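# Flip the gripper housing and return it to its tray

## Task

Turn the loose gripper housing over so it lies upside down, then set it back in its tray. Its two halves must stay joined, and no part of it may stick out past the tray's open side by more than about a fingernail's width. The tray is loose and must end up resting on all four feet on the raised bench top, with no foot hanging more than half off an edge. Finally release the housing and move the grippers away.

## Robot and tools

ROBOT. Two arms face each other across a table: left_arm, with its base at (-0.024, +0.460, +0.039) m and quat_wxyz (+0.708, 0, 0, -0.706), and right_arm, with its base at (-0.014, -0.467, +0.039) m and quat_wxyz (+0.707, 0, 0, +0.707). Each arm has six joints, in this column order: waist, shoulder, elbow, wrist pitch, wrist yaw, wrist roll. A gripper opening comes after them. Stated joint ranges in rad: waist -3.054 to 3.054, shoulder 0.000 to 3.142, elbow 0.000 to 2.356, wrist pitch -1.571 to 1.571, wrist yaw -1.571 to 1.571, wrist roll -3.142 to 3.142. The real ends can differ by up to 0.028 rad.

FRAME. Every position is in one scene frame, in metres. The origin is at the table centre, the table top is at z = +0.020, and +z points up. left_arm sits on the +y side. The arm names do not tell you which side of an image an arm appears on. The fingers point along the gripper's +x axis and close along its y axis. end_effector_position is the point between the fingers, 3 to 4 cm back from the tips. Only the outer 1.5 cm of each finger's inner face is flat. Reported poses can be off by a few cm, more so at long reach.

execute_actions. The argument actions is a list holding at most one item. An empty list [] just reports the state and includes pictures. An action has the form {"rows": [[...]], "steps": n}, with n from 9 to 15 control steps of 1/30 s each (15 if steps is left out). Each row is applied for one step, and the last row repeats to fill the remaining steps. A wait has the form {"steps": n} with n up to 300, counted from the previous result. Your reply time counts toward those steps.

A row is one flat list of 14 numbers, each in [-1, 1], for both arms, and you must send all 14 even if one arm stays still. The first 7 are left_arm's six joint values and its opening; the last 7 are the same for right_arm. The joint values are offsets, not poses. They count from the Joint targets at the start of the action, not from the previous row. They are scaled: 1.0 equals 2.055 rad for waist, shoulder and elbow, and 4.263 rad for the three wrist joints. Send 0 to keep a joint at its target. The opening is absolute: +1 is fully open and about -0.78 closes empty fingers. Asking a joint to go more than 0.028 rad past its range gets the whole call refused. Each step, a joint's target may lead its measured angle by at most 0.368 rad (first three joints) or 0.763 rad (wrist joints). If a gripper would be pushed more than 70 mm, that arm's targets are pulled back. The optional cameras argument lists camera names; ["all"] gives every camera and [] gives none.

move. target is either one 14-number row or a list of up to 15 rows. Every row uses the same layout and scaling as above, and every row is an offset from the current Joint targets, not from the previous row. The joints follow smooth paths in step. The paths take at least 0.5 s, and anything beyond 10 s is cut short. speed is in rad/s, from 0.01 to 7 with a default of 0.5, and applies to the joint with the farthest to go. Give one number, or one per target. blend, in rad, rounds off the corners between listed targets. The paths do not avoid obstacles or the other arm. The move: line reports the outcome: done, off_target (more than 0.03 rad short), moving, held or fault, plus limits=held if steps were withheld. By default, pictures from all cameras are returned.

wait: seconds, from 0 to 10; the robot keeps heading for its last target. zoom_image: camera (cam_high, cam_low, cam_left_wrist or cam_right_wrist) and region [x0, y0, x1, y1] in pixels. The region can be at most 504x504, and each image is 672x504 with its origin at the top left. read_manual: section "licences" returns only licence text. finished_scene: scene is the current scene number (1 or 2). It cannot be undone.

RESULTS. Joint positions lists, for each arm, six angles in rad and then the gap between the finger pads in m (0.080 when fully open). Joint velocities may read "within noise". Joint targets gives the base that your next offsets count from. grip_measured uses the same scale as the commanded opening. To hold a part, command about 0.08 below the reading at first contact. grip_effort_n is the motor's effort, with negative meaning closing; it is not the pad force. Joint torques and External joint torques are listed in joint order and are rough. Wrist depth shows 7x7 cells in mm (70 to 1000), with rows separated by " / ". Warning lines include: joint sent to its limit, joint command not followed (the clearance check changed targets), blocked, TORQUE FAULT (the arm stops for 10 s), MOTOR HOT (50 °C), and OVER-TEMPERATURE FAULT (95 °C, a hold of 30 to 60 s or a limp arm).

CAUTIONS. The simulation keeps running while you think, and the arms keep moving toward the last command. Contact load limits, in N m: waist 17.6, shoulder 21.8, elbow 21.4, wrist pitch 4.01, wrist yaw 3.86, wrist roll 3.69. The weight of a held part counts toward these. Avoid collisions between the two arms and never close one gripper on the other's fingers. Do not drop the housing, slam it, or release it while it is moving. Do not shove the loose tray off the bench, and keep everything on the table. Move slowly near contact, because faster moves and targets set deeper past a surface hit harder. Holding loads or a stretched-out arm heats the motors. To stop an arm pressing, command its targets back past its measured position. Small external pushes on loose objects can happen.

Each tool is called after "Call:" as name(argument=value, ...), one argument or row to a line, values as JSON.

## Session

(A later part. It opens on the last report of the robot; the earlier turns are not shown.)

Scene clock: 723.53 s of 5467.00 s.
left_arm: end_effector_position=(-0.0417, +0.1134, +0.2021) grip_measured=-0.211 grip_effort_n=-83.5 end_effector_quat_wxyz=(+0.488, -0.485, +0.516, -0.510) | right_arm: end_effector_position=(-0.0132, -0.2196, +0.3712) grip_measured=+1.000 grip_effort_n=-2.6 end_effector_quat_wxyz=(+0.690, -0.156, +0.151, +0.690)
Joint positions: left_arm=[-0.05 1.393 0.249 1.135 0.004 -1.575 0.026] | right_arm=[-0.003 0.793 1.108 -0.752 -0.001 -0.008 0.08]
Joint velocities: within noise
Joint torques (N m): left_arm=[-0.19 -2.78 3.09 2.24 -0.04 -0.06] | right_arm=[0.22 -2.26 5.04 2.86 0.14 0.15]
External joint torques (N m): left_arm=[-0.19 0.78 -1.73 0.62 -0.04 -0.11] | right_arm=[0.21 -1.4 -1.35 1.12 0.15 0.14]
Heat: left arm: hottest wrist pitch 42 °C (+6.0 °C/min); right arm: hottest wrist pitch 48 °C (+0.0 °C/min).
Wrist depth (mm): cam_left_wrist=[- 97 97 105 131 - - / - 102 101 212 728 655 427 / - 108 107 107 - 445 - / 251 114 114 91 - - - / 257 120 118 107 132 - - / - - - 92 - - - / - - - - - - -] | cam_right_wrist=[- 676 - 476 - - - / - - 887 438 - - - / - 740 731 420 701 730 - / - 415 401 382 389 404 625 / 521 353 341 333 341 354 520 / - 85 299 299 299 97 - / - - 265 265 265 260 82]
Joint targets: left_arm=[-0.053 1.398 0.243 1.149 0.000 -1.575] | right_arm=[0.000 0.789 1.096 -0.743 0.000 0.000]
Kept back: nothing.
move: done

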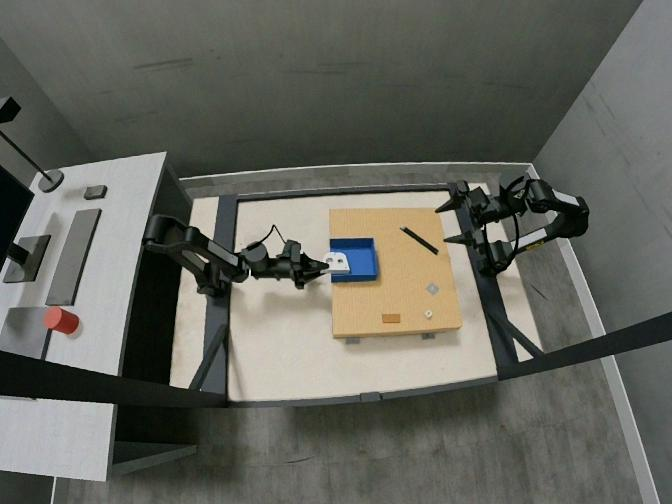

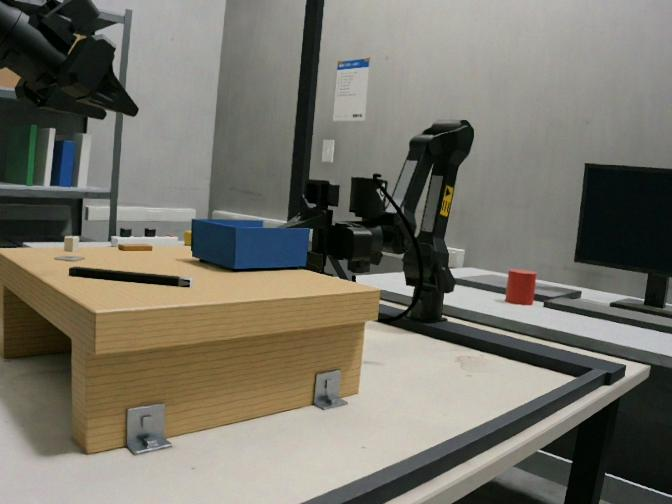

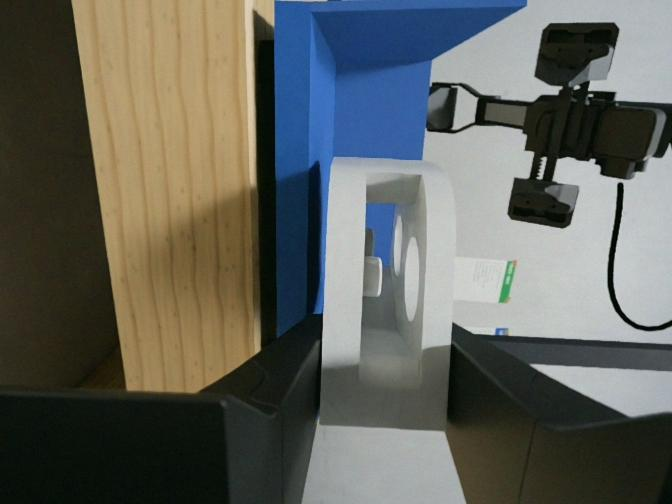

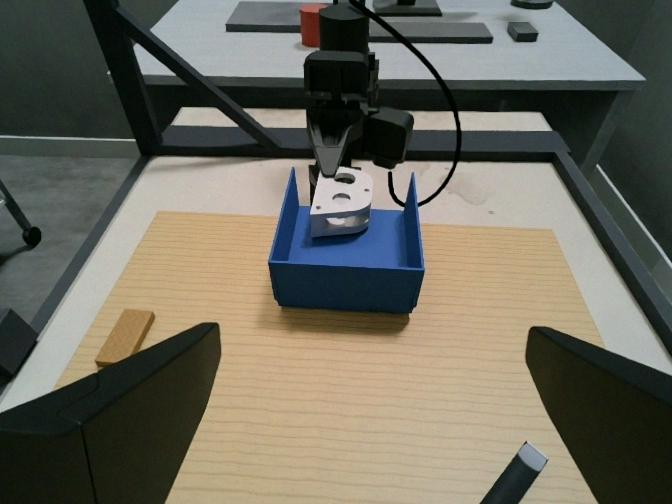

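Call:
move(
  target=[0, 0.02725, 0.01509, 0.01079, 0, 0, -0.28, 0, 0, 0, 0, 0, 0, 1],
  speed=0.1,
  cameras=["cam_left_wrist", "cam_high", "cam_right_wrist"],
)

Call:
zoom_image(
  camera="cam_left_wrist",
  region=[180, 100, 480, 460],
)

Call:
zoom_image(
  camera="cam_right_wrist",
  region=[250, 130, 450, 320],
)

Call:
zoom_image(
  camera="cam_high",
  region=[290, 220, 390, 300],
)

Scene clock: 726.60 s of 5467.00 s.
left_arm: end_effector_position=(-0.0419, +0.1080, +0.1976) grip_measured=-0.211 grip_effort_n=-83.5 end_effector_quat_wxyz=(+0.488, -0.485, +0.516, -0.510) | right_arm: end_effector_position=(-0.0132, -0.2196, +0.3712) grip_measured=+1.000 grip_effort_n=-2.6 end_effector_quat_wxyz=(+0.690, -0.156, +0.151, +0.690)
Joint positions: left_arm=[-0.05 1.449 0.259 1.181 0.004 -1.575 0.026] | right_arm=[-0.003 0.793 1.108 -0.752 -0.001 -0.008 0.08]
Joint velocities: within noise
Joint torques (N m): left_arm=[-0.2 -2.98 4.91 2.21 -0.04 -0.06] | right_arm=[0.22 -2.26 5.04 2.85 0.14 0.14]
External joint torques (N m): left_arm=[-0.18 0.79 0.25 0.59 -0.05 -0.11] | right_arm=[0.22 -1.43 -1.31 1.13 0.14 0.14]
Heat: left arm: hottest wrist pitch 43 °C (+7.0 °C/min); right arm: hottest wrist pitch 48 °C (+0.0 °C/min).
Wrist depth (mm): cam_left_wrist=[- 92 93 114 131 - - / - 97 96 205 215 672 410 / - 102 103 101 - 448 - / 245 108 108 104 - - - / 249 114 114 111 132 - - / - - - 92 - - - / - - - - - - -] | cam_right_wrist=[- 672 - 479 - - - / - - 880 435 - - - / - 742 745 415 708 734 - / - 414 403 383 387 402 626 / 516 352 341 332 340 354 522 / - 85 298 298 297 98 - / - - 264 265 264 260 82]
Joint targets: left_arm=[-0.053 1.454 0.274 1.195 0.000 -1.575] | right_arm=[0.000 0.789 1.096 -0.743 0.000 0.000]
Kept back: nothing.
move: done
Images, in order (width x height): cam_high 672x504, cam_left_wrist 672x504, cam_right_wrist 672x504.

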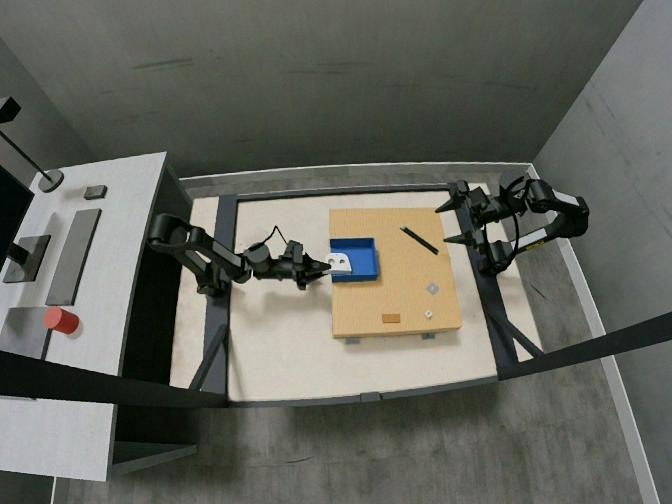

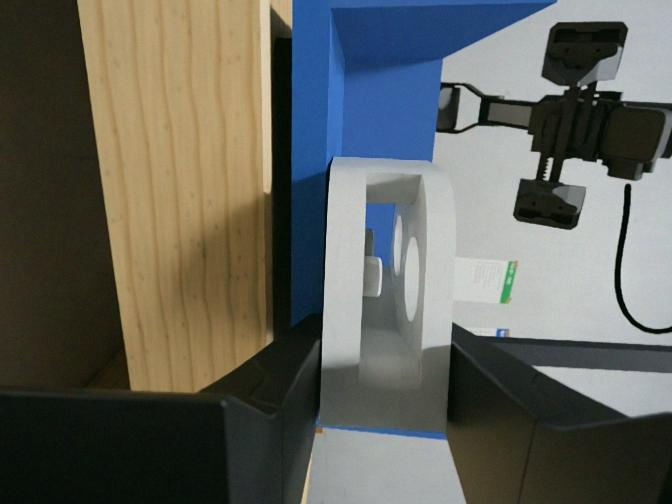

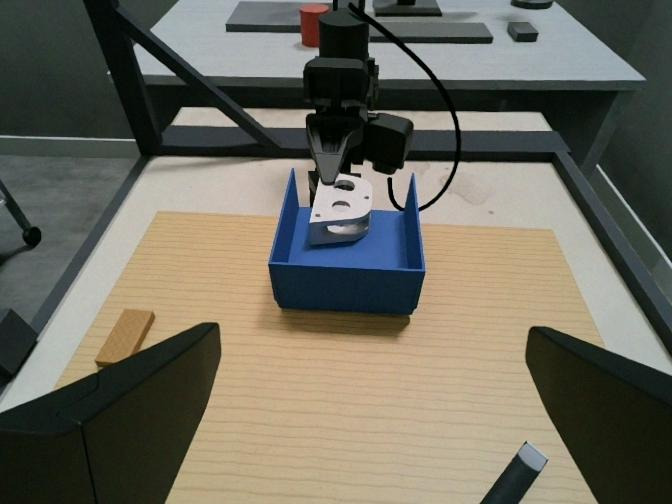

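Scaled by 1.400 from the camera's 672x504 image, which has a finer 960x720 frame.

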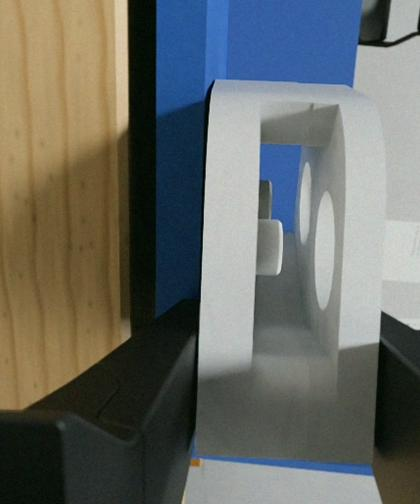

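Scaled by 2.520 from the camera's 672x504 image, which has a finer 960x720 frame.

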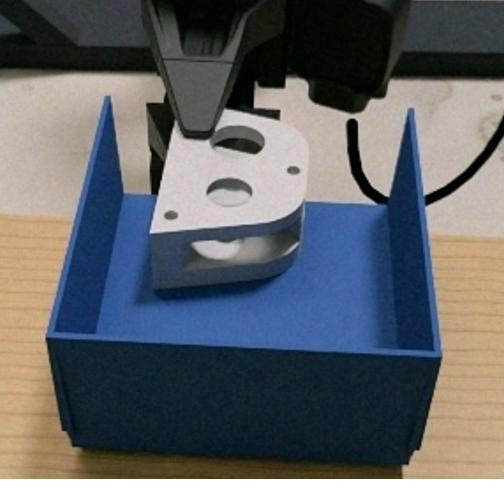

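Scaled by 5.040 from the camera's 672x504 image, which has a finer 960x720 frame.

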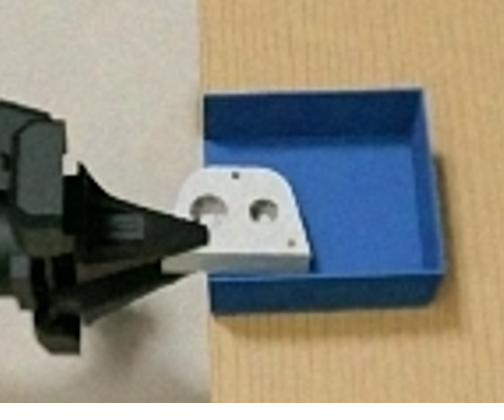

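Call:
zoom_image(
  camera="cam_high",
  region=[310, 245, 360, 290],
)

Call:
zoom_image(
  camera="cam_left_wrist",
  region=[250, 230, 400, 380],
)

Scaled by 10.080 from the camera's 672x504 image, which has a finer 960x720 frame.

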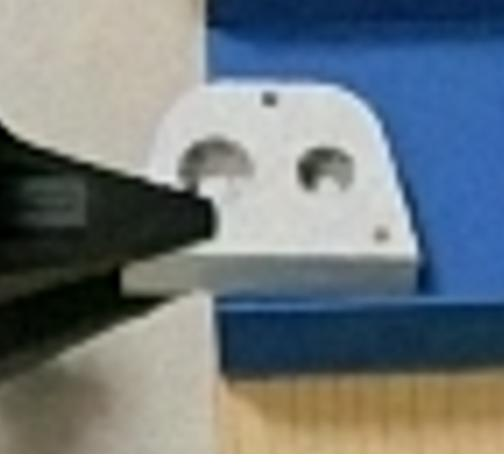

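Scaled by 3.360 from the camera's 672x504 image, which has a finer 960x720 frame.

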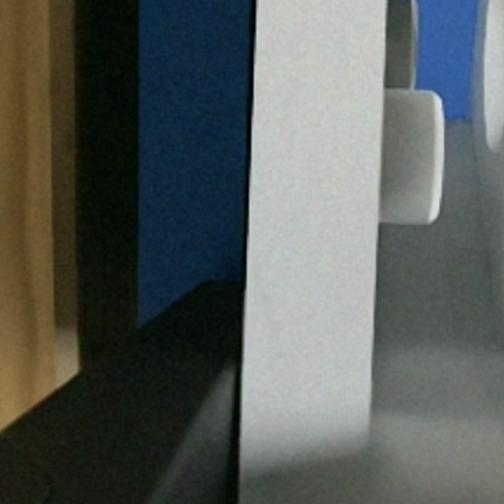

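Call:
move(
  target=[0, -0.01421, -0.01484, -0.00375, 0, 0, -0.28, 0, 0, 0, 0, 0, 0, 1],
  speed=0.06,
  cameras=["cam_left_wrist", "cam_high", "cam_low"],
)

Call:
zoom_image(
  camera="cam_high",
  region=[310, 245, 360, 290],
)

Call:
zoom_image(
  camera="cam_left_wrist",
  region=[180, 100, 480, 460],
)

Call:
zoom_image(
  camera="cam_low",
  region=[270, 210, 350, 290],
)

Scene clock: 733.40 s of 5467.00 s.
left_arm: end_effector_position=(-0.0418, +0.1107, +0.1974) grip_measured=-0.211 grip_effort_n=-83.5 end_effector_quat_wxyz=(+0.489, -0.485, +0.516, -0.509) | right_arm: end_effector_position=(-0.0132, -0.2196, +0.3712) grip_measured=+1.000 grip_effort_n=-3.0 end_effector_quat_wxyz=(+0.690, -0.156, +0.151, +0.690)
Joint positions: left_arm=[-0.05 1.436 0.25 1.176 0.004 -1.575 0.026] | right_arm=[-0.003 0.793 1.108 -0.752 -0.001 -0.008 0.08]
Joint velocities: within noise
Joint torques (N m): left_arm=[-0.2 -4.59 2.92 1.54 -0.04 -0.06] | right_arm=[0.22 -2.25 5.04 2.86 0.14 0.14]
External joint torques (N m): left_arm=[-0.17 -0.88 -1.81 -0.09 -0.05 -0.11] | right_arm=[0.22 -1.38 -1.31 1.14 0.14 0.14]
Heat: left arm: hottest wrist pitch 43 °C (+7.1 °C/min); right arm: hottest wrist pitch 49 °C (+1.0 °C/min).
Wrist depth (mm): cam_left_wrist=[- 95 95 94 131 - - / - 100 99 209 217 705 414 / 233 105 106 105 - 461 - / 247 111 110 104 - - - / 249 117 117 107 132 - - / - - - 92 - - - / - - - - - - -] | cam_right_wrist=[- 677 - 482 - - - / - - 884 437 - - - / - 731 738 415 707 749 - / - 415 402 382 388 402 630 / 515 352 342 333 339 353 521 / - 85 297 298 299 97 - / - - 265 265 264 259 82]
Joint targets: left_arm=[-0.053 1.425 0.243 1.179 0.000 -1.575] | right_arm=[0.000 0.789 1.096 -0.743 0.000 0.000]
Kept back: nothing.
move: done
Images, in order (width x height): cam_high 672x504, cam_low 672x504, cam_left_wrist 672x504.

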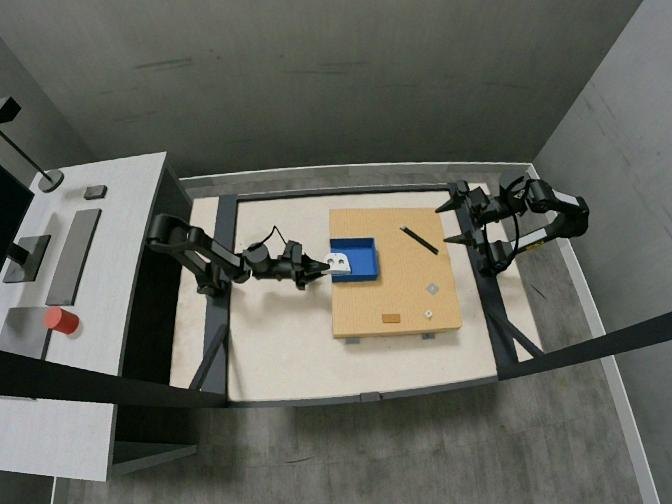

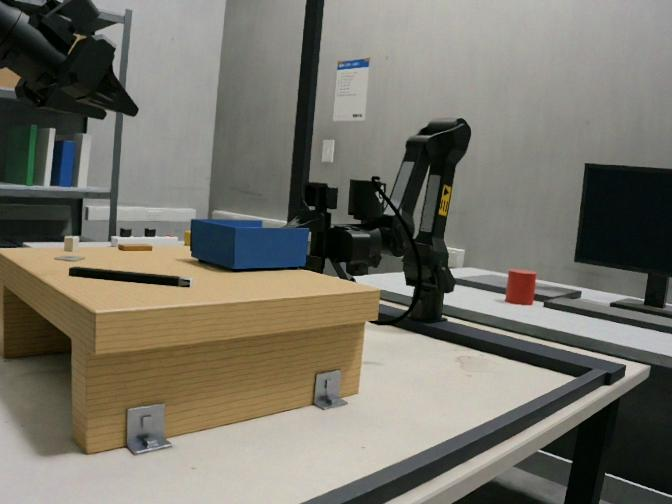

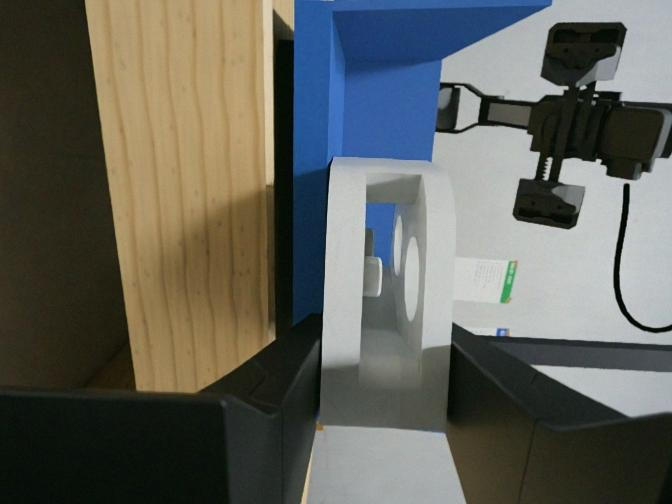

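Scaled by 10.080 from the camera's 672x504 image, which has a finer 960x720 frame.

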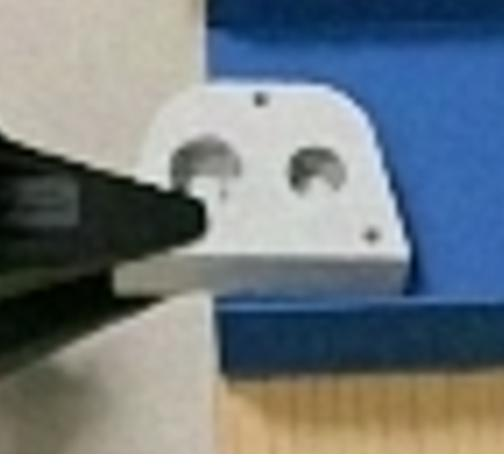

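Scaled by 1.400 from the camera's 672x504 image, which has a finer 960x720 frame.

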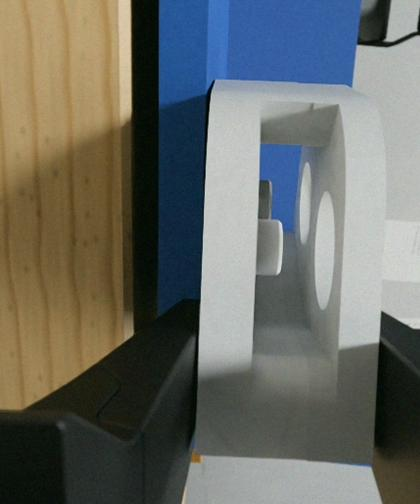

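Scaled by 6.300 from the camera's 672x504 image, which has a finer 960x720 frame.

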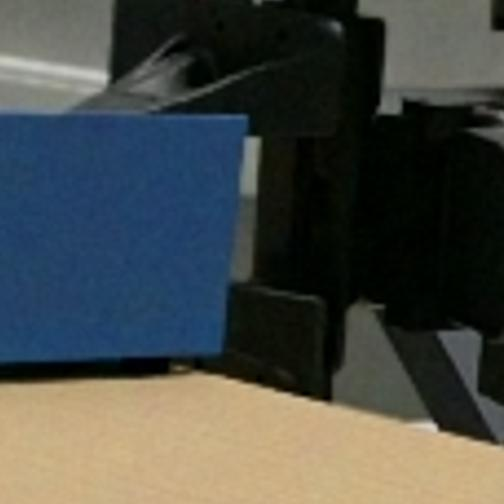

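Call:
move(
  target=[0, 0.0095, 0, 0, 0, 0, -0.28, 0, 0, 0, 0, 0, 0, 1],
  speed=0.05,
  cameras=["cam_left_wrist", "cam_right_wrist"],
)

Call:
zoom_image(
  camera="cam_right_wrist",
  region=[300, 160, 380, 250],
)

Call:
zoom_image(
  camera="cam_left_wrist",
  region=[250, 100, 400, 340],
)

Scene clock: 734.77 s of 5467.00 s.
left_arm: end_effector_position=(-0.0418, +0.1106, +0.1970) grip_measured=-0.211 grip_effort_n=-83.5 end_effector_quat_wxyz=(+0.489, -0.485, +0.517, -0.509) | right_arm: end_effector_position=(-0.0132, -0.2196, +0.3712) grip_measured=+1.000 grip_effort_n=-2.6 end_effector_quat_wxyz=(+0.690, -0.156, +0.151, +0.690)
Joint positions: left_arm=[-0.05 1.437 0.25 1.176 0.004 -1.575 0.026] | right_arm=[-0.003 0.793 1.108 -0.752 -0.001 -0.008 0.08]
Joint velocities: within noise
Joint torques (N m): left_arm=[-0.2 -2.66 2.92 1.54 -0.04 -0.06] | right_arm=[0.24 -2.27 5.05 2.85 0.14 0.14]
External joint torques (N m): left_arm=[-0.16 1.07 -1.8 -0.1 -0.05 -0.11] | right_arm=[0.23 -1.4 -1.3 1.14 0.14 0.14]
Heat: left arm: hottest wrist pitch 43 °C (+7.0 °C/min); right arm: hottest wrist pitch 49 °C (+1.0 °C/min).
Wrist depth (mm): cam_left_wrist=[- 95 95 94 131 - - / - 100 99 210 216 685 414 / 233 105 106 105 - 455 - / 247 111 111 104 - - - / 249 116 116 107 133 - - / - - - 92 - - - / - - - - - - -] | cam_right_wrist=[- 670 - 482 - - - / - - 899 437 - - - / - 737 741 417 714 737 - / - 415 400 384 390 402 626 / 524 353 341 332 339 353 522 / - 85 298 300 298 97 - / - - 265 264 265 258 82]
Joint targets: left_arm=[-0.053 1.444 0.243 1.179 0.000 -1.575] | right_arm=[0.000 0.789 1.096 -0.743 0.000 0.000]
Kept back: nothing.
move: done
Images, in order (width x height): cam_left_wrist 672x504, cam_right_wrist 672x504.

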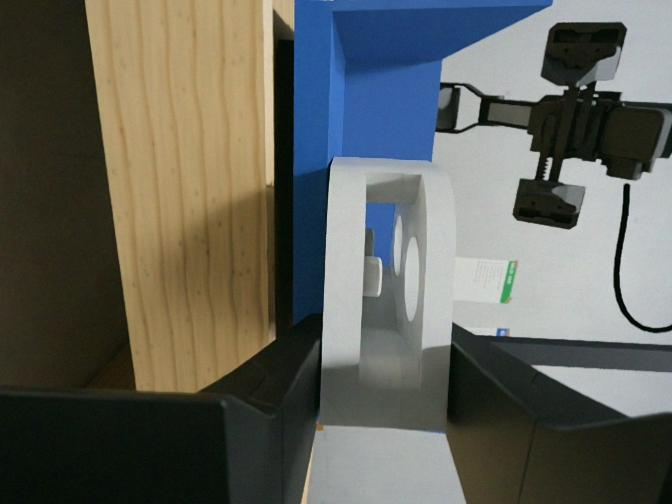

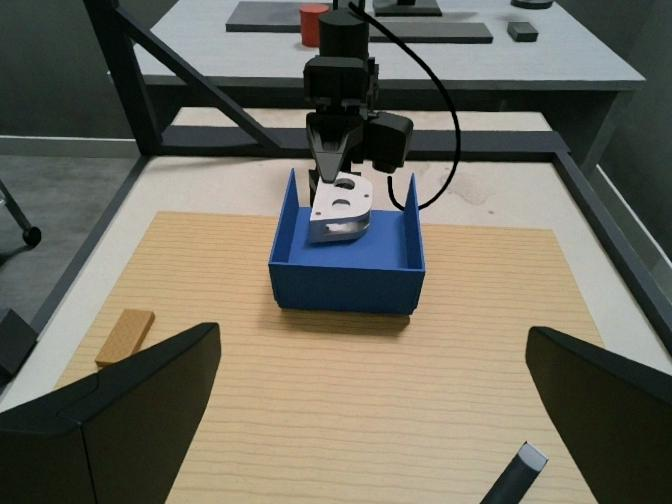

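Scaled by 5.600 from the camera's 672x504 image, which has a finer 960x720 frame.

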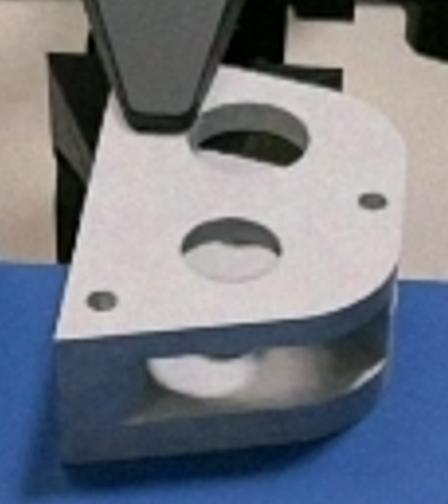

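Scaled by 2.100 from the camera's 672x504 image, which has a finer 960x720 frame.

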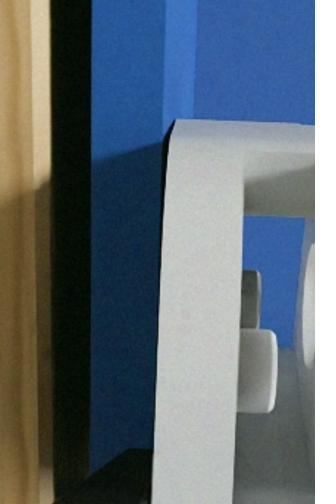

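Call:
move(
  target=[0, 0.0018, 0, 0, 0, 0, -0.28, 0, 0, 0, 0, 0, 0, 1],
  speed=0.03,
  cameras=["cam_left_wrist", "cam_right_wrist"],
)

Call:
zoom_image(
  camera="cam_right_wrist",
  region=[300, 160, 380, 250],
)

Call:
zoom_image(
  camera="cam_left_wrist",
  region=[250, 100, 400, 340],
)

Scene clock: 736.17 s of 5467.00 s.
left_arm: end_effector_position=(-0.0418, +0.1105, +0.1968) grip_measured=-0.211 grip_effort_n=-83.5 end_effector_quat_wxyz=(+0.489, -0.485, +0.517, -0.509) | right_arm: end_effector_position=(-0.0132, -0.2196, +0.3712) grip_measured=+1.000 grip_effort_n=-3.0 end_effector_quat_wxyz=(+0.690, -0.156, +0.151, +0.690)
Joint positions: left_arm=[-0.05 1.439 0.25 1.178 0.004 -1.575 0.026] | right_arm=[-0.003 0.793 1.108 -0.752 -0.001 -0.008 0.08]
Joint velocities: within noise
Joint torques (N m): left_arm=[-0.2 -2.42 2.93 1.53 -0.04 -0.06] | right_arm=[0.23 -2.26 5.04 2.86 0.14 0.14]
External joint torques (N m): left_arm=[-0.19 1.28 -1.73 -0.08 -0.04 -0.11] | right_arm=[0.22 -1.35 -1.35 1.13 0.14 0.14]
Heat: left arm: hottest wrist pitch 43 °C (+7.1 °C/min); right arm: hottest wrist pitch 49 °C (+1.0 °C/min).
Wrist depth (mm): cam_left_wrist=[- 94 95 94 131 - - / - 99 99 210 216 682 416 / 233 105 105 105 - 463 - / 246 111 110 104 - - - / 251 117 116 107 132 - - / - - - 92 - - - / - - - - - - -] | cam_right_wrist=[- 675 - 479 - - - / - - 883 440 - - - / - 741 741 414 707 748 - / - 417 400 380 388 404 621 / 519 351 342 332 338 355 521 / - 85 298 298 299 98 - / - - 264 265 264 259 82]
Joint targets: left_arm=[-0.053 1.448 0.243 1.179 0.000 -1.575] | right_arm=[0.000 0.789 1.096 -0.743 0.000 0.000]
Kept back: nothing.
move: done
Images, in order (width x height): cam_left_wrist 672x504, cam_right_wrist 672x504.

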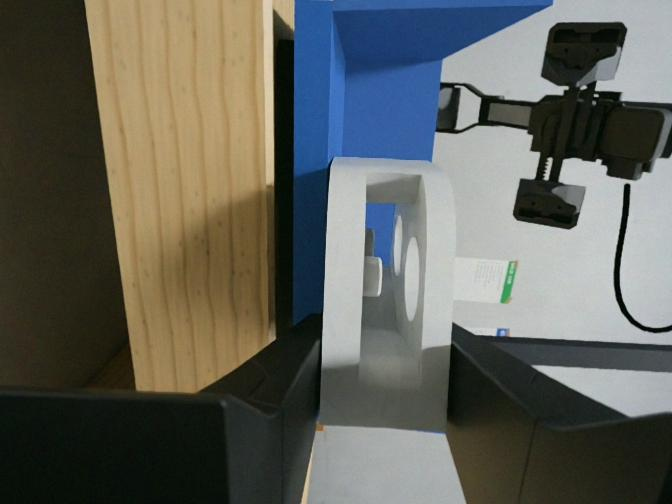

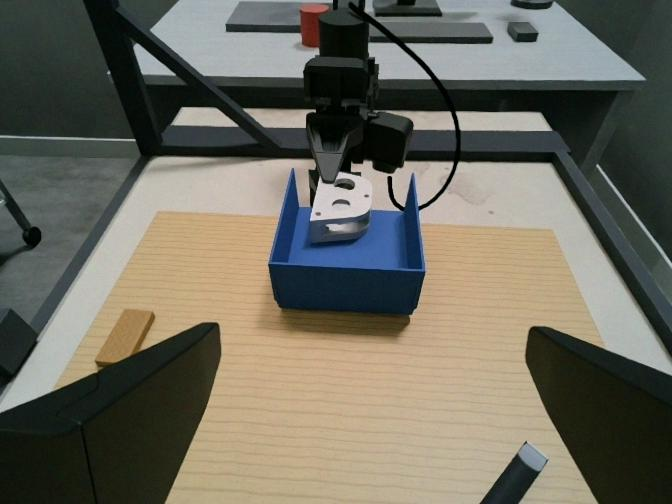

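Scaled by 5.600 from the camera's 672x504 image, which has a finer 960x720 frame.

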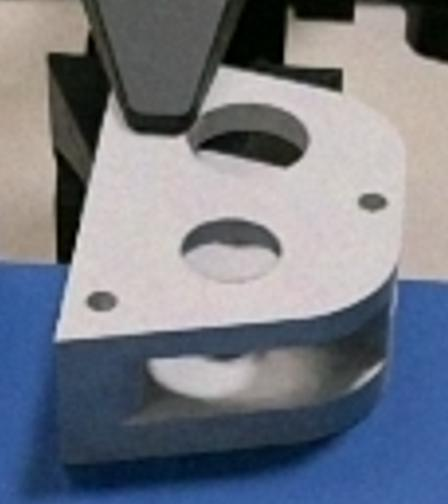

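Scaled by 2.100 from the camera's 672x504 image, which has a finer 960x720 frame.

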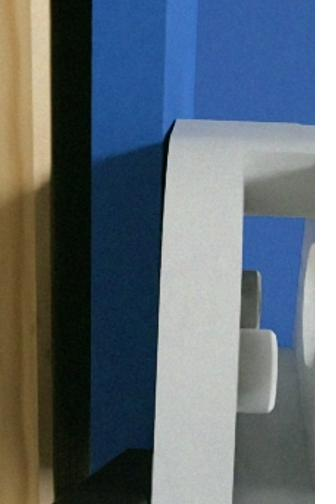

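Call:
move(
  target=[0, 0.002, 0, 0, 0, 0, -0.28, 0, 0, 0, 0, 0, 0, 1],
  speed=0.03,
  cameras=["cam_left_wrist", "cam_right_wrist"],
)

Call:
zoom_image(
  camera="cam_right_wrist",
  region=[300, 160, 380, 250],
)

Call:
zoom_image(
  camera="cam_left_wrist",
  region=[250, 100, 400, 340],
)

Scene clock: 737.47 s of 5467.00 s.
left_arm: end_effector_position=(-0.0418, +0.1104, +0.1962) grip_measured=-0.211 grip_effort_n=-83.5 end_effector_quat_wxyz=(+0.489, -0.484, +0.517, -0.509) | right_arm: end_effector_position=(-0.0132, -0.2196, +0.3712) grip_measured=+1.000 grip_effort_n=-2.6 end_effector_quat_wxyz=(+0.690, -0.156, +0.151, +0.690)
Joint positions: left_arm=[-0.05 1.441 0.25 1.178 0.004 -1.575 0.026] | right_arm=[-0.003 0.793 1.108 -0.752 -0.001 -0.008 0.08]
Joint velocities: within noise
Joint torques (N m): left_arm=[-0.19 -2.16 2.92 1.52 -0.04 -0.06] | right_arm=[0.23 -2.26 5.04 2.86 0.13 0.14]
External joint torques (N m): left_arm=[-0.2 1.59 -1.78 -0.11 -0.04 -0.11] | right_arm=[0.22 -1.36 -1.37 1.12 0.14 0.14]
Heat: left arm: hottest wrist pitch 42 °C (+5.0 °C/min); right arm: hottest wrist pitch 49 °C (+1.0 °C/min).
Wrist depth (mm): cam_left_wrist=[- 94 95 94 131 - - / - 99 99 210 215 687 420 / 233 105 105 104 - 460 - / 246 111 110 104 - - - / 250 116 116 107 132 - - / - - - 92 - - - / - - - - - - -] | cam_right_wrist=[- 679 - 485 - - - / - - 892 437 - - - / - 729 740 416 707 740 - / - 414 400 381 388 402 628 / 518 351 341 333 338 352 521 / - 85 297 298 297 98 - / - - 265 266 265 259 82]
Joint targets: left_arm=[-0.053 1.452 0.243 1.179 0.000 -1.575] | right_arm=[0.000 0.789 1.096 -0.743 0.000 0.000]
Kept back: nothing.
move: done
Images, in order (width x height): cam_left_wrist 672x504, cam_right_wrist 672x504.

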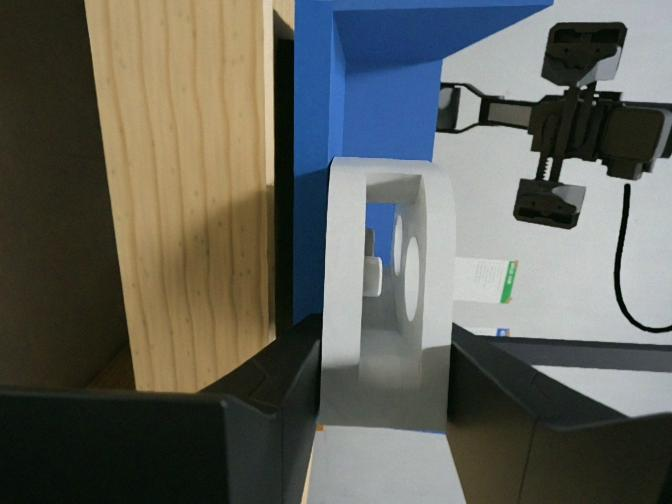

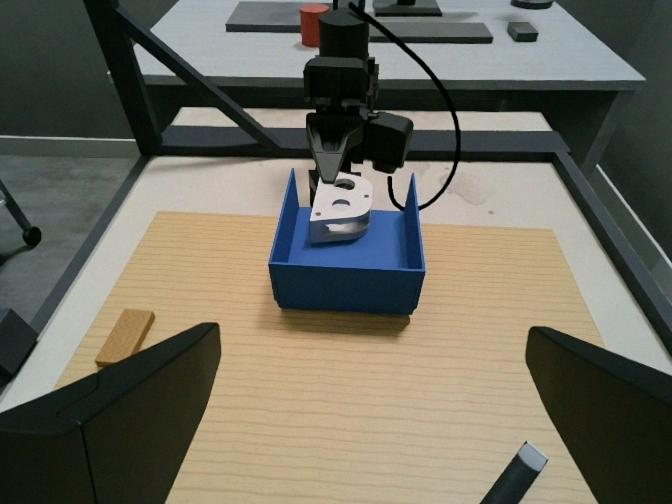

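Scaled by 5.600 from the camera's 672x504 image, which has a finer 960x720 frame.

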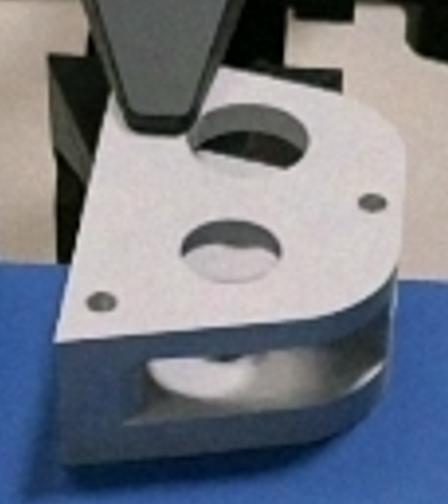

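Scaled by 2.100 from the camera's 672x504 image, which has a finer 960x720 frame.

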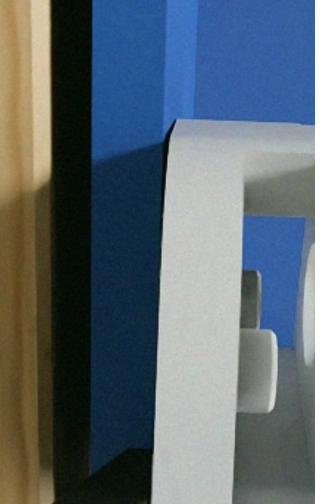

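Call:
move(
  target=[0, 0.002, 0, 0, 0, 0, -0.28, 0, 0, 0, 0, 0, 0, 1],
  speed=0.03,
  cameras=["cam_left_wrist", "cam_right_wrist"],
)

Call:
zoom_image(
  camera="cam_right_wrist",
  region=[300, 160, 380, 250],
)

Call:
zoom_image(
  camera="cam_left_wrist",
  region=[250, 100, 400, 340],
)

Scene clock: 738.87 s of 5467.00 s.
left_arm: end_effector_position=(-0.0418, +0.1103, +0.1956) grip_measured=-0.211 grip_effort_n=-83.5 end_effector_quat_wxyz=(+0.490, -0.484, +0.517, -0.508) | right_arm: end_effector_position=(-0.0132, -0.2196, +0.3712) grip_measured=+1.000 grip_effort_n=-2.6 end_effector_quat_wxyz=(+0.690, -0.156, +0.151, +0.690)
Joint positions: left_arm=[-0.05 1.443 0.25 1.179 0.004 -1.575 0.026] | right_arm=[-0.003 0.793 1.108 -0.752 -0.001 -0.008 0.08]
Joint velocities: within noise
Joint torques (N m): left_arm=[-0.19 -2.01 2.91 1.37 -0.04 -0.06] | right_arm=[0.23 -2.25 5.03 2.86 0.14 0.14]
External joint torques (N m): left_arm=[-0.21 1.75 -1.76 -0.26 -0.03 -0.11] | right_arm=[0.25 -1.36 -1.35 1.13 0.14 0.14]
Heat: left arm: hottest wrist pitch 42 °C (+5.0 °C/min); right arm: hottest wrist pitch 49 °C (+1.0 °C/min).
Wrist depth (mm): cam_left_wrist=[- 94 95 94 131 - - / - 99 99 209 215 685 418 / 232 105 105 104 - 465 - / 245 110 110 104 - - - / 250 116 116 107 132 - - / - - - 92 - - - / - - - - - - -] | cam_right_wrist=[- 672 - 482 - - - / - - 880 439 - - - / - 738 733 417 711 745 - / - 415 402 382 391 402 624 / 520 350 342 333 337 354 519 / - 85 298 299 299 98 - / - - 264 264 265 259 82]
Joint targets: left_arm=[-0.053 1.456 0.243 1.179 0.000 -1.575] | right_arm=[0.000 0.789 1.096 -0.743 0.000 0.000]
Kept back: nothing.
move: done
Images, in order (width x height): cam_left_wrist 672x504, cam_right_wrist 672x504.

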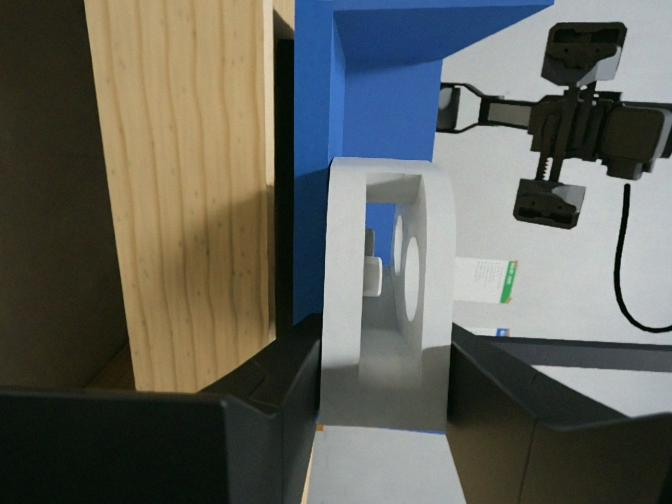

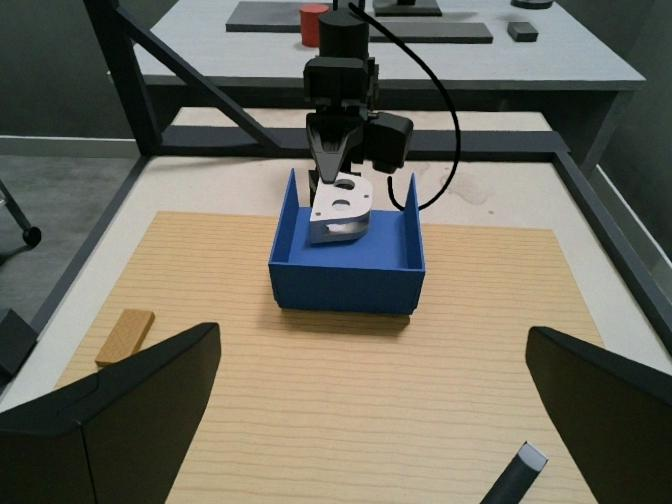

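Scaled by 5.600 from the camera's 672x504 image, which has a finer 960x720 frame.

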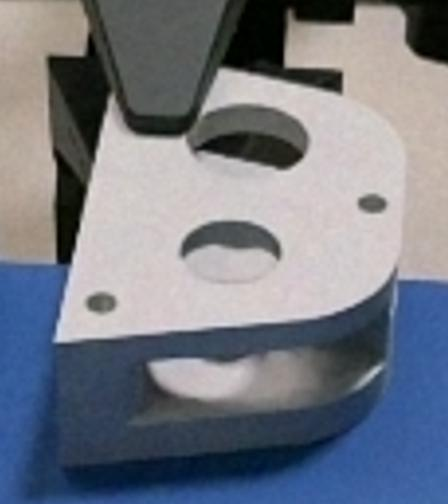

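Scaled by 2.100 from the camera's 672x504 image, which has a finer 960x720 frame.

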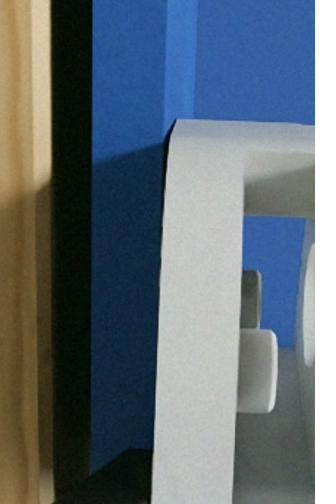

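Call:
execute_actions(
  actions=[
    {"rows": [[0,0,0,0,0,0,-0.265,0,0,0,0,0,0,1],[0,0,0,0,0,0,-0.255,0,0,0,0,0,0,1],[0,0,0,0,0,0,-0.245,0,0,0,0,0,0,1],[0,0,0,0,0,0,-0.235,0,0,0,0,0,0,1],[0,0,0,0,0,0,-0.225,0,0,0,0,0,0,1],[0,0,0,0,0,0,-0.218,0,0,0,0,0,0,1],[0,0,0,0,0,0,-0.212,0,0,0,0,0,0,1],[0,0,0,0,0,0,-0.207,0,0,0,0,0,0,1],[0,0,0,0,0,0,-0.202,0,0,0,0,0,0,1],[0,0,0,0,0,0,-0.197,0,0,0,0,0,0,1],[0,0,0,0,0,0,-0.192,0,0,0,0,0,0,1],[0,0,0,0,0,0,-0.187,0,0,0,0,0,0,1],[0,0,0,0,0,0,-0.182,0,0,0,0,0,0,1],[0,0,0,0,0,0,-0.178,0,0,0,0,0,0,1],[0,0,0,0,0,0,-0.174,0,0,0,0,0,0,1]], "steps": 15},
  ],
  cameras=[],
)

Call:
wait(
  seconds=0.6,
  cameras=["cam_left_wrist", "cam_right_wrist"],
)

Call:
zoom_image(
  camera="cam_right_wrist",
  region=[300, 160, 380, 250],
)

Call:
zoom_image(
  camera="cam_left_wrist",
  region=[230, 100, 480, 440],
)

Scene clock: 740.93 s of 5467.00 s.
left_arm: end_effector_position=(-0.0418, +0.1103, +0.1956) grip_measured=-0.211 grip_effort_n=-67.7 end_effector_quat_wxyz=(+0.490, -0.484, +0.517, -0.508) | right_arm: end_effector_position=(-0.0132, -0.2196, +0.3712) grip_measured=+1.000 grip_effort_n=-3.0 end_effector_quat_wxyz=(+0.690, -0.156, +0.151, +0.690)
Joint positions: left_arm=[-0.05 1.443 0.25 1.179 0.004 -1.575 0.026] | right_arm=[-0.003 0.793 1.108 -0.752 -0.001 -0.008 0.08]
Joint velocities: within noise
Joint torques (N m): left_arm=[-0.19 -2.03 2.92 1.38 -0.04 -0.06] | right_arm=[0.23 -2.26 5.04 2.86 0.14 0.14]
External joint torques (N m): left_arm=[-0.22 1.69 -1.72 -0.24 -0.03 -0.11] | right_arm=[0.22 -1.33 -1.4 1.11 0.14 0.14]
Heat: left arm: hottest wrist pitch 42 °C (+4.0 °C/min); right arm: hottest wrist pitch 49 °C (+1.0 °C/min).
Wrist depth (mm): cam_left_wrist=[- 94 95 94 131 - - / - 99 98 209 215 697 415 / 232 105 105 104 - 458 - / 246 110 110 104 - - - / 250 116 116 107 132 - - / - - - 92 - - - / - - - - - - -] | cam_right_wrist=[- 676 - 483 - - - / - - 883 439 - - - / - 735 736 415 711 744 - / - 417 399 381 390 401 619 / 517 351 341 333 339 352 525 / - 85 299 298 298 98 - / - - 265 265 264 260 82]
Joint targets: left_arm=[-0.053 1.456 0.243 1.179 0.000 -1.575] | right_arm=[0.000 0.789 1.096 -0.743 0.000 0.000]
Steps of this call (1-56: nothing new was sent; 57-62: this action's first 6). Readings (joint positions of left_arm | right_arm):
57: [-0.050 1.443 0.250 1.179 0.004 -1.575] | [-0.003 0.793 1.108 -0.752 -0.001 -0.008]
58: [-0.050 1.443 0.250 1.179 0.004 -1.575] | [-0.003 0.793 1.108 -0.752 -0.001 -0.008]
60: [-0.050 1.443 0.250 1.179 0.004 -1.575] | [-0.003 0.793 1.108 -0.752 -0.001 -0.008]
62: the state above
No camera images: "cameras" was empty.

Scene clock: 741.83 s of 5467.00 s.
left_arm: end_effector_position=(-0.0418, +0.1102, +0.1951) grip_measured=-0.176 grip_effort_n=4.4 end_effector_quat_wxyz=(+0.490, -0.484, +0.518, -0.508) | right_arm: end_effector_position=(-0.0132, -0.2196, +0.3712) grip_measured=+1.000 grip_effort_n=-3.0 end_effector_quat_wxyz=(+0.690, -0.156, +0.151, +0.690)
Joint positions: left_arm=[-0.05 1.445 0.25 1.179 0.004 -1.575 0.027] | right_arm=[-0.003 0.793 1.108 -0.752 -0.001 -0.008 0.08]
Joint velocities: within noise
Joint torques (N m): left_arm=[-0.19 -2.21 2.9 1.38 -0.03 -0.06] | right_arm=[0.22 -2.26 5.04 2.86 0.14 0.14]
External joint torques (N m): left_arm=[-0.18 1.55 -1.75 -0.26 -0.03 -0.11] | right_arm=[0.23 -1.37 -1.34 1.13 0.14 0.14]
Heat: left arm: hottest wrist pitch 42 °C (+4.0 °C/min); right arm: hottest wrist pitch 49 °C (+1.0 °C/min).
Wrist depth (mm): cam_left_wrist=[- 94 95 93 131 - - / - 99 99 210 216 680 410 / 239 105 105 104 - 468 - / 244 111 110 91 - - - / 248 116 116 106 133 - - / - - - 92 - - - / - - - - - - -] | cam_right_wrist=[- 681 - 479 - - - / - - 893 438 - - - / - 736 734 418 708 742 - / - 415 397 380 389 401 628 / 518 352 342 332 339 351 522 / - 85 299 298 299 98 - / - - 264 263 265 259 82]
Joint targets: left_arm=[-0.053 1.456 0.243 1.179 0.000 -1.575] | right_arm=[0.000 0.789 1.096 -0.743 0.000 0.000]
Steps of this call (1-9: your previous action's last 9; 10-15: toward your last target; 16-27: nothing new was sent). Readings (joint positions of left_arm | right_arm):
1: [-0.050 1.443 0.250 1.179 0.004 -1.575] | [-0.003 0.793 1.108 -0.752 -0.001 -0.008]
2: [-0.050 1.443 0.250 1.179 0.004 -1.575] | [-0.003 0.793 1.108 -0.752 -0.001 -0.008]
4: [-0.050 1.443 0.250 1.179 0.004 -1.575] | [-0.003 0.793 1.108 -0.752 -0.001 -0.008]
8: [-0.050 1.444 0.250 1.179 0.004 -1.575] | [-0.003 0.793 1.108 -0.752 -0.001 -0.008]
27: the state above
All arms were judged still, so your last target was given up. Each gripper or tool keeps its last command.
Images, in order (width x height): cam_left_wrist 672x504, cam_right_wrist 672x504.

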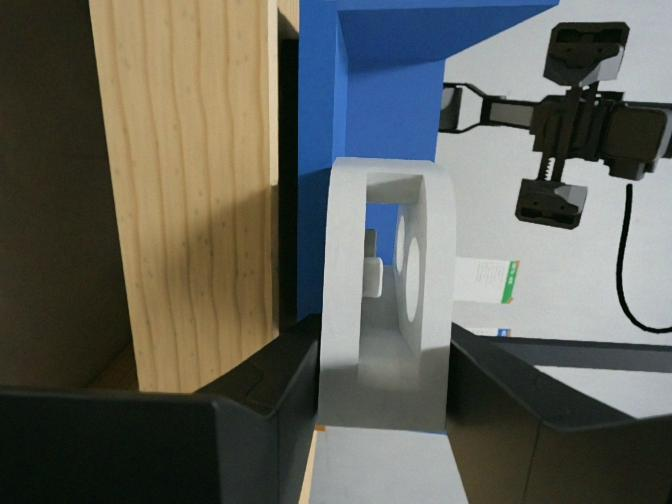

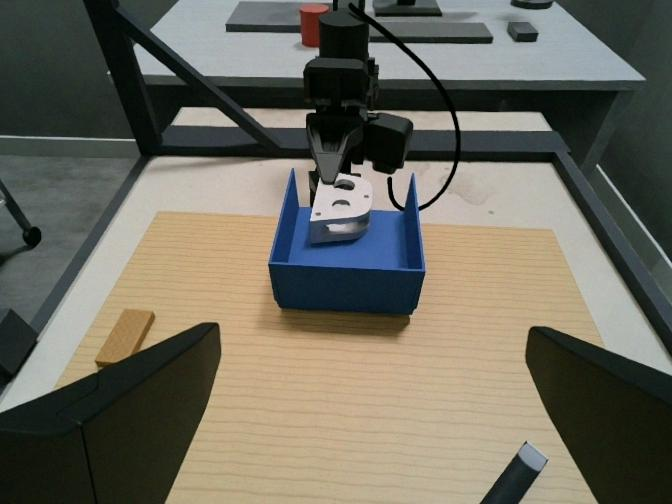

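Scaled by 5.600 from the camera's 672x504 image, which has a finer 960x720 frame.

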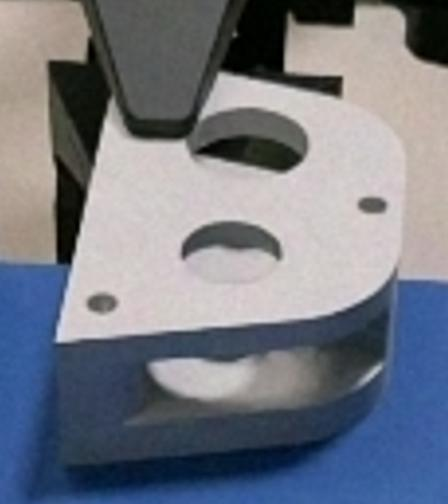

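Scaled by 1.482 from the camera's 672x504 image, which has a finer 960x720 frame.

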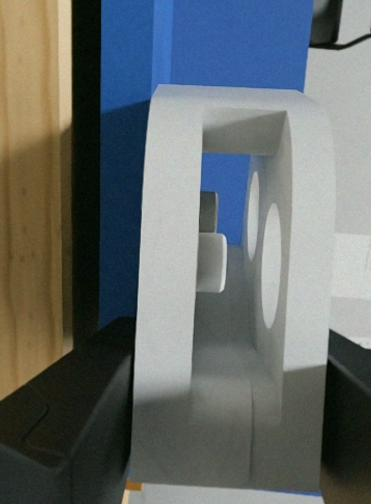

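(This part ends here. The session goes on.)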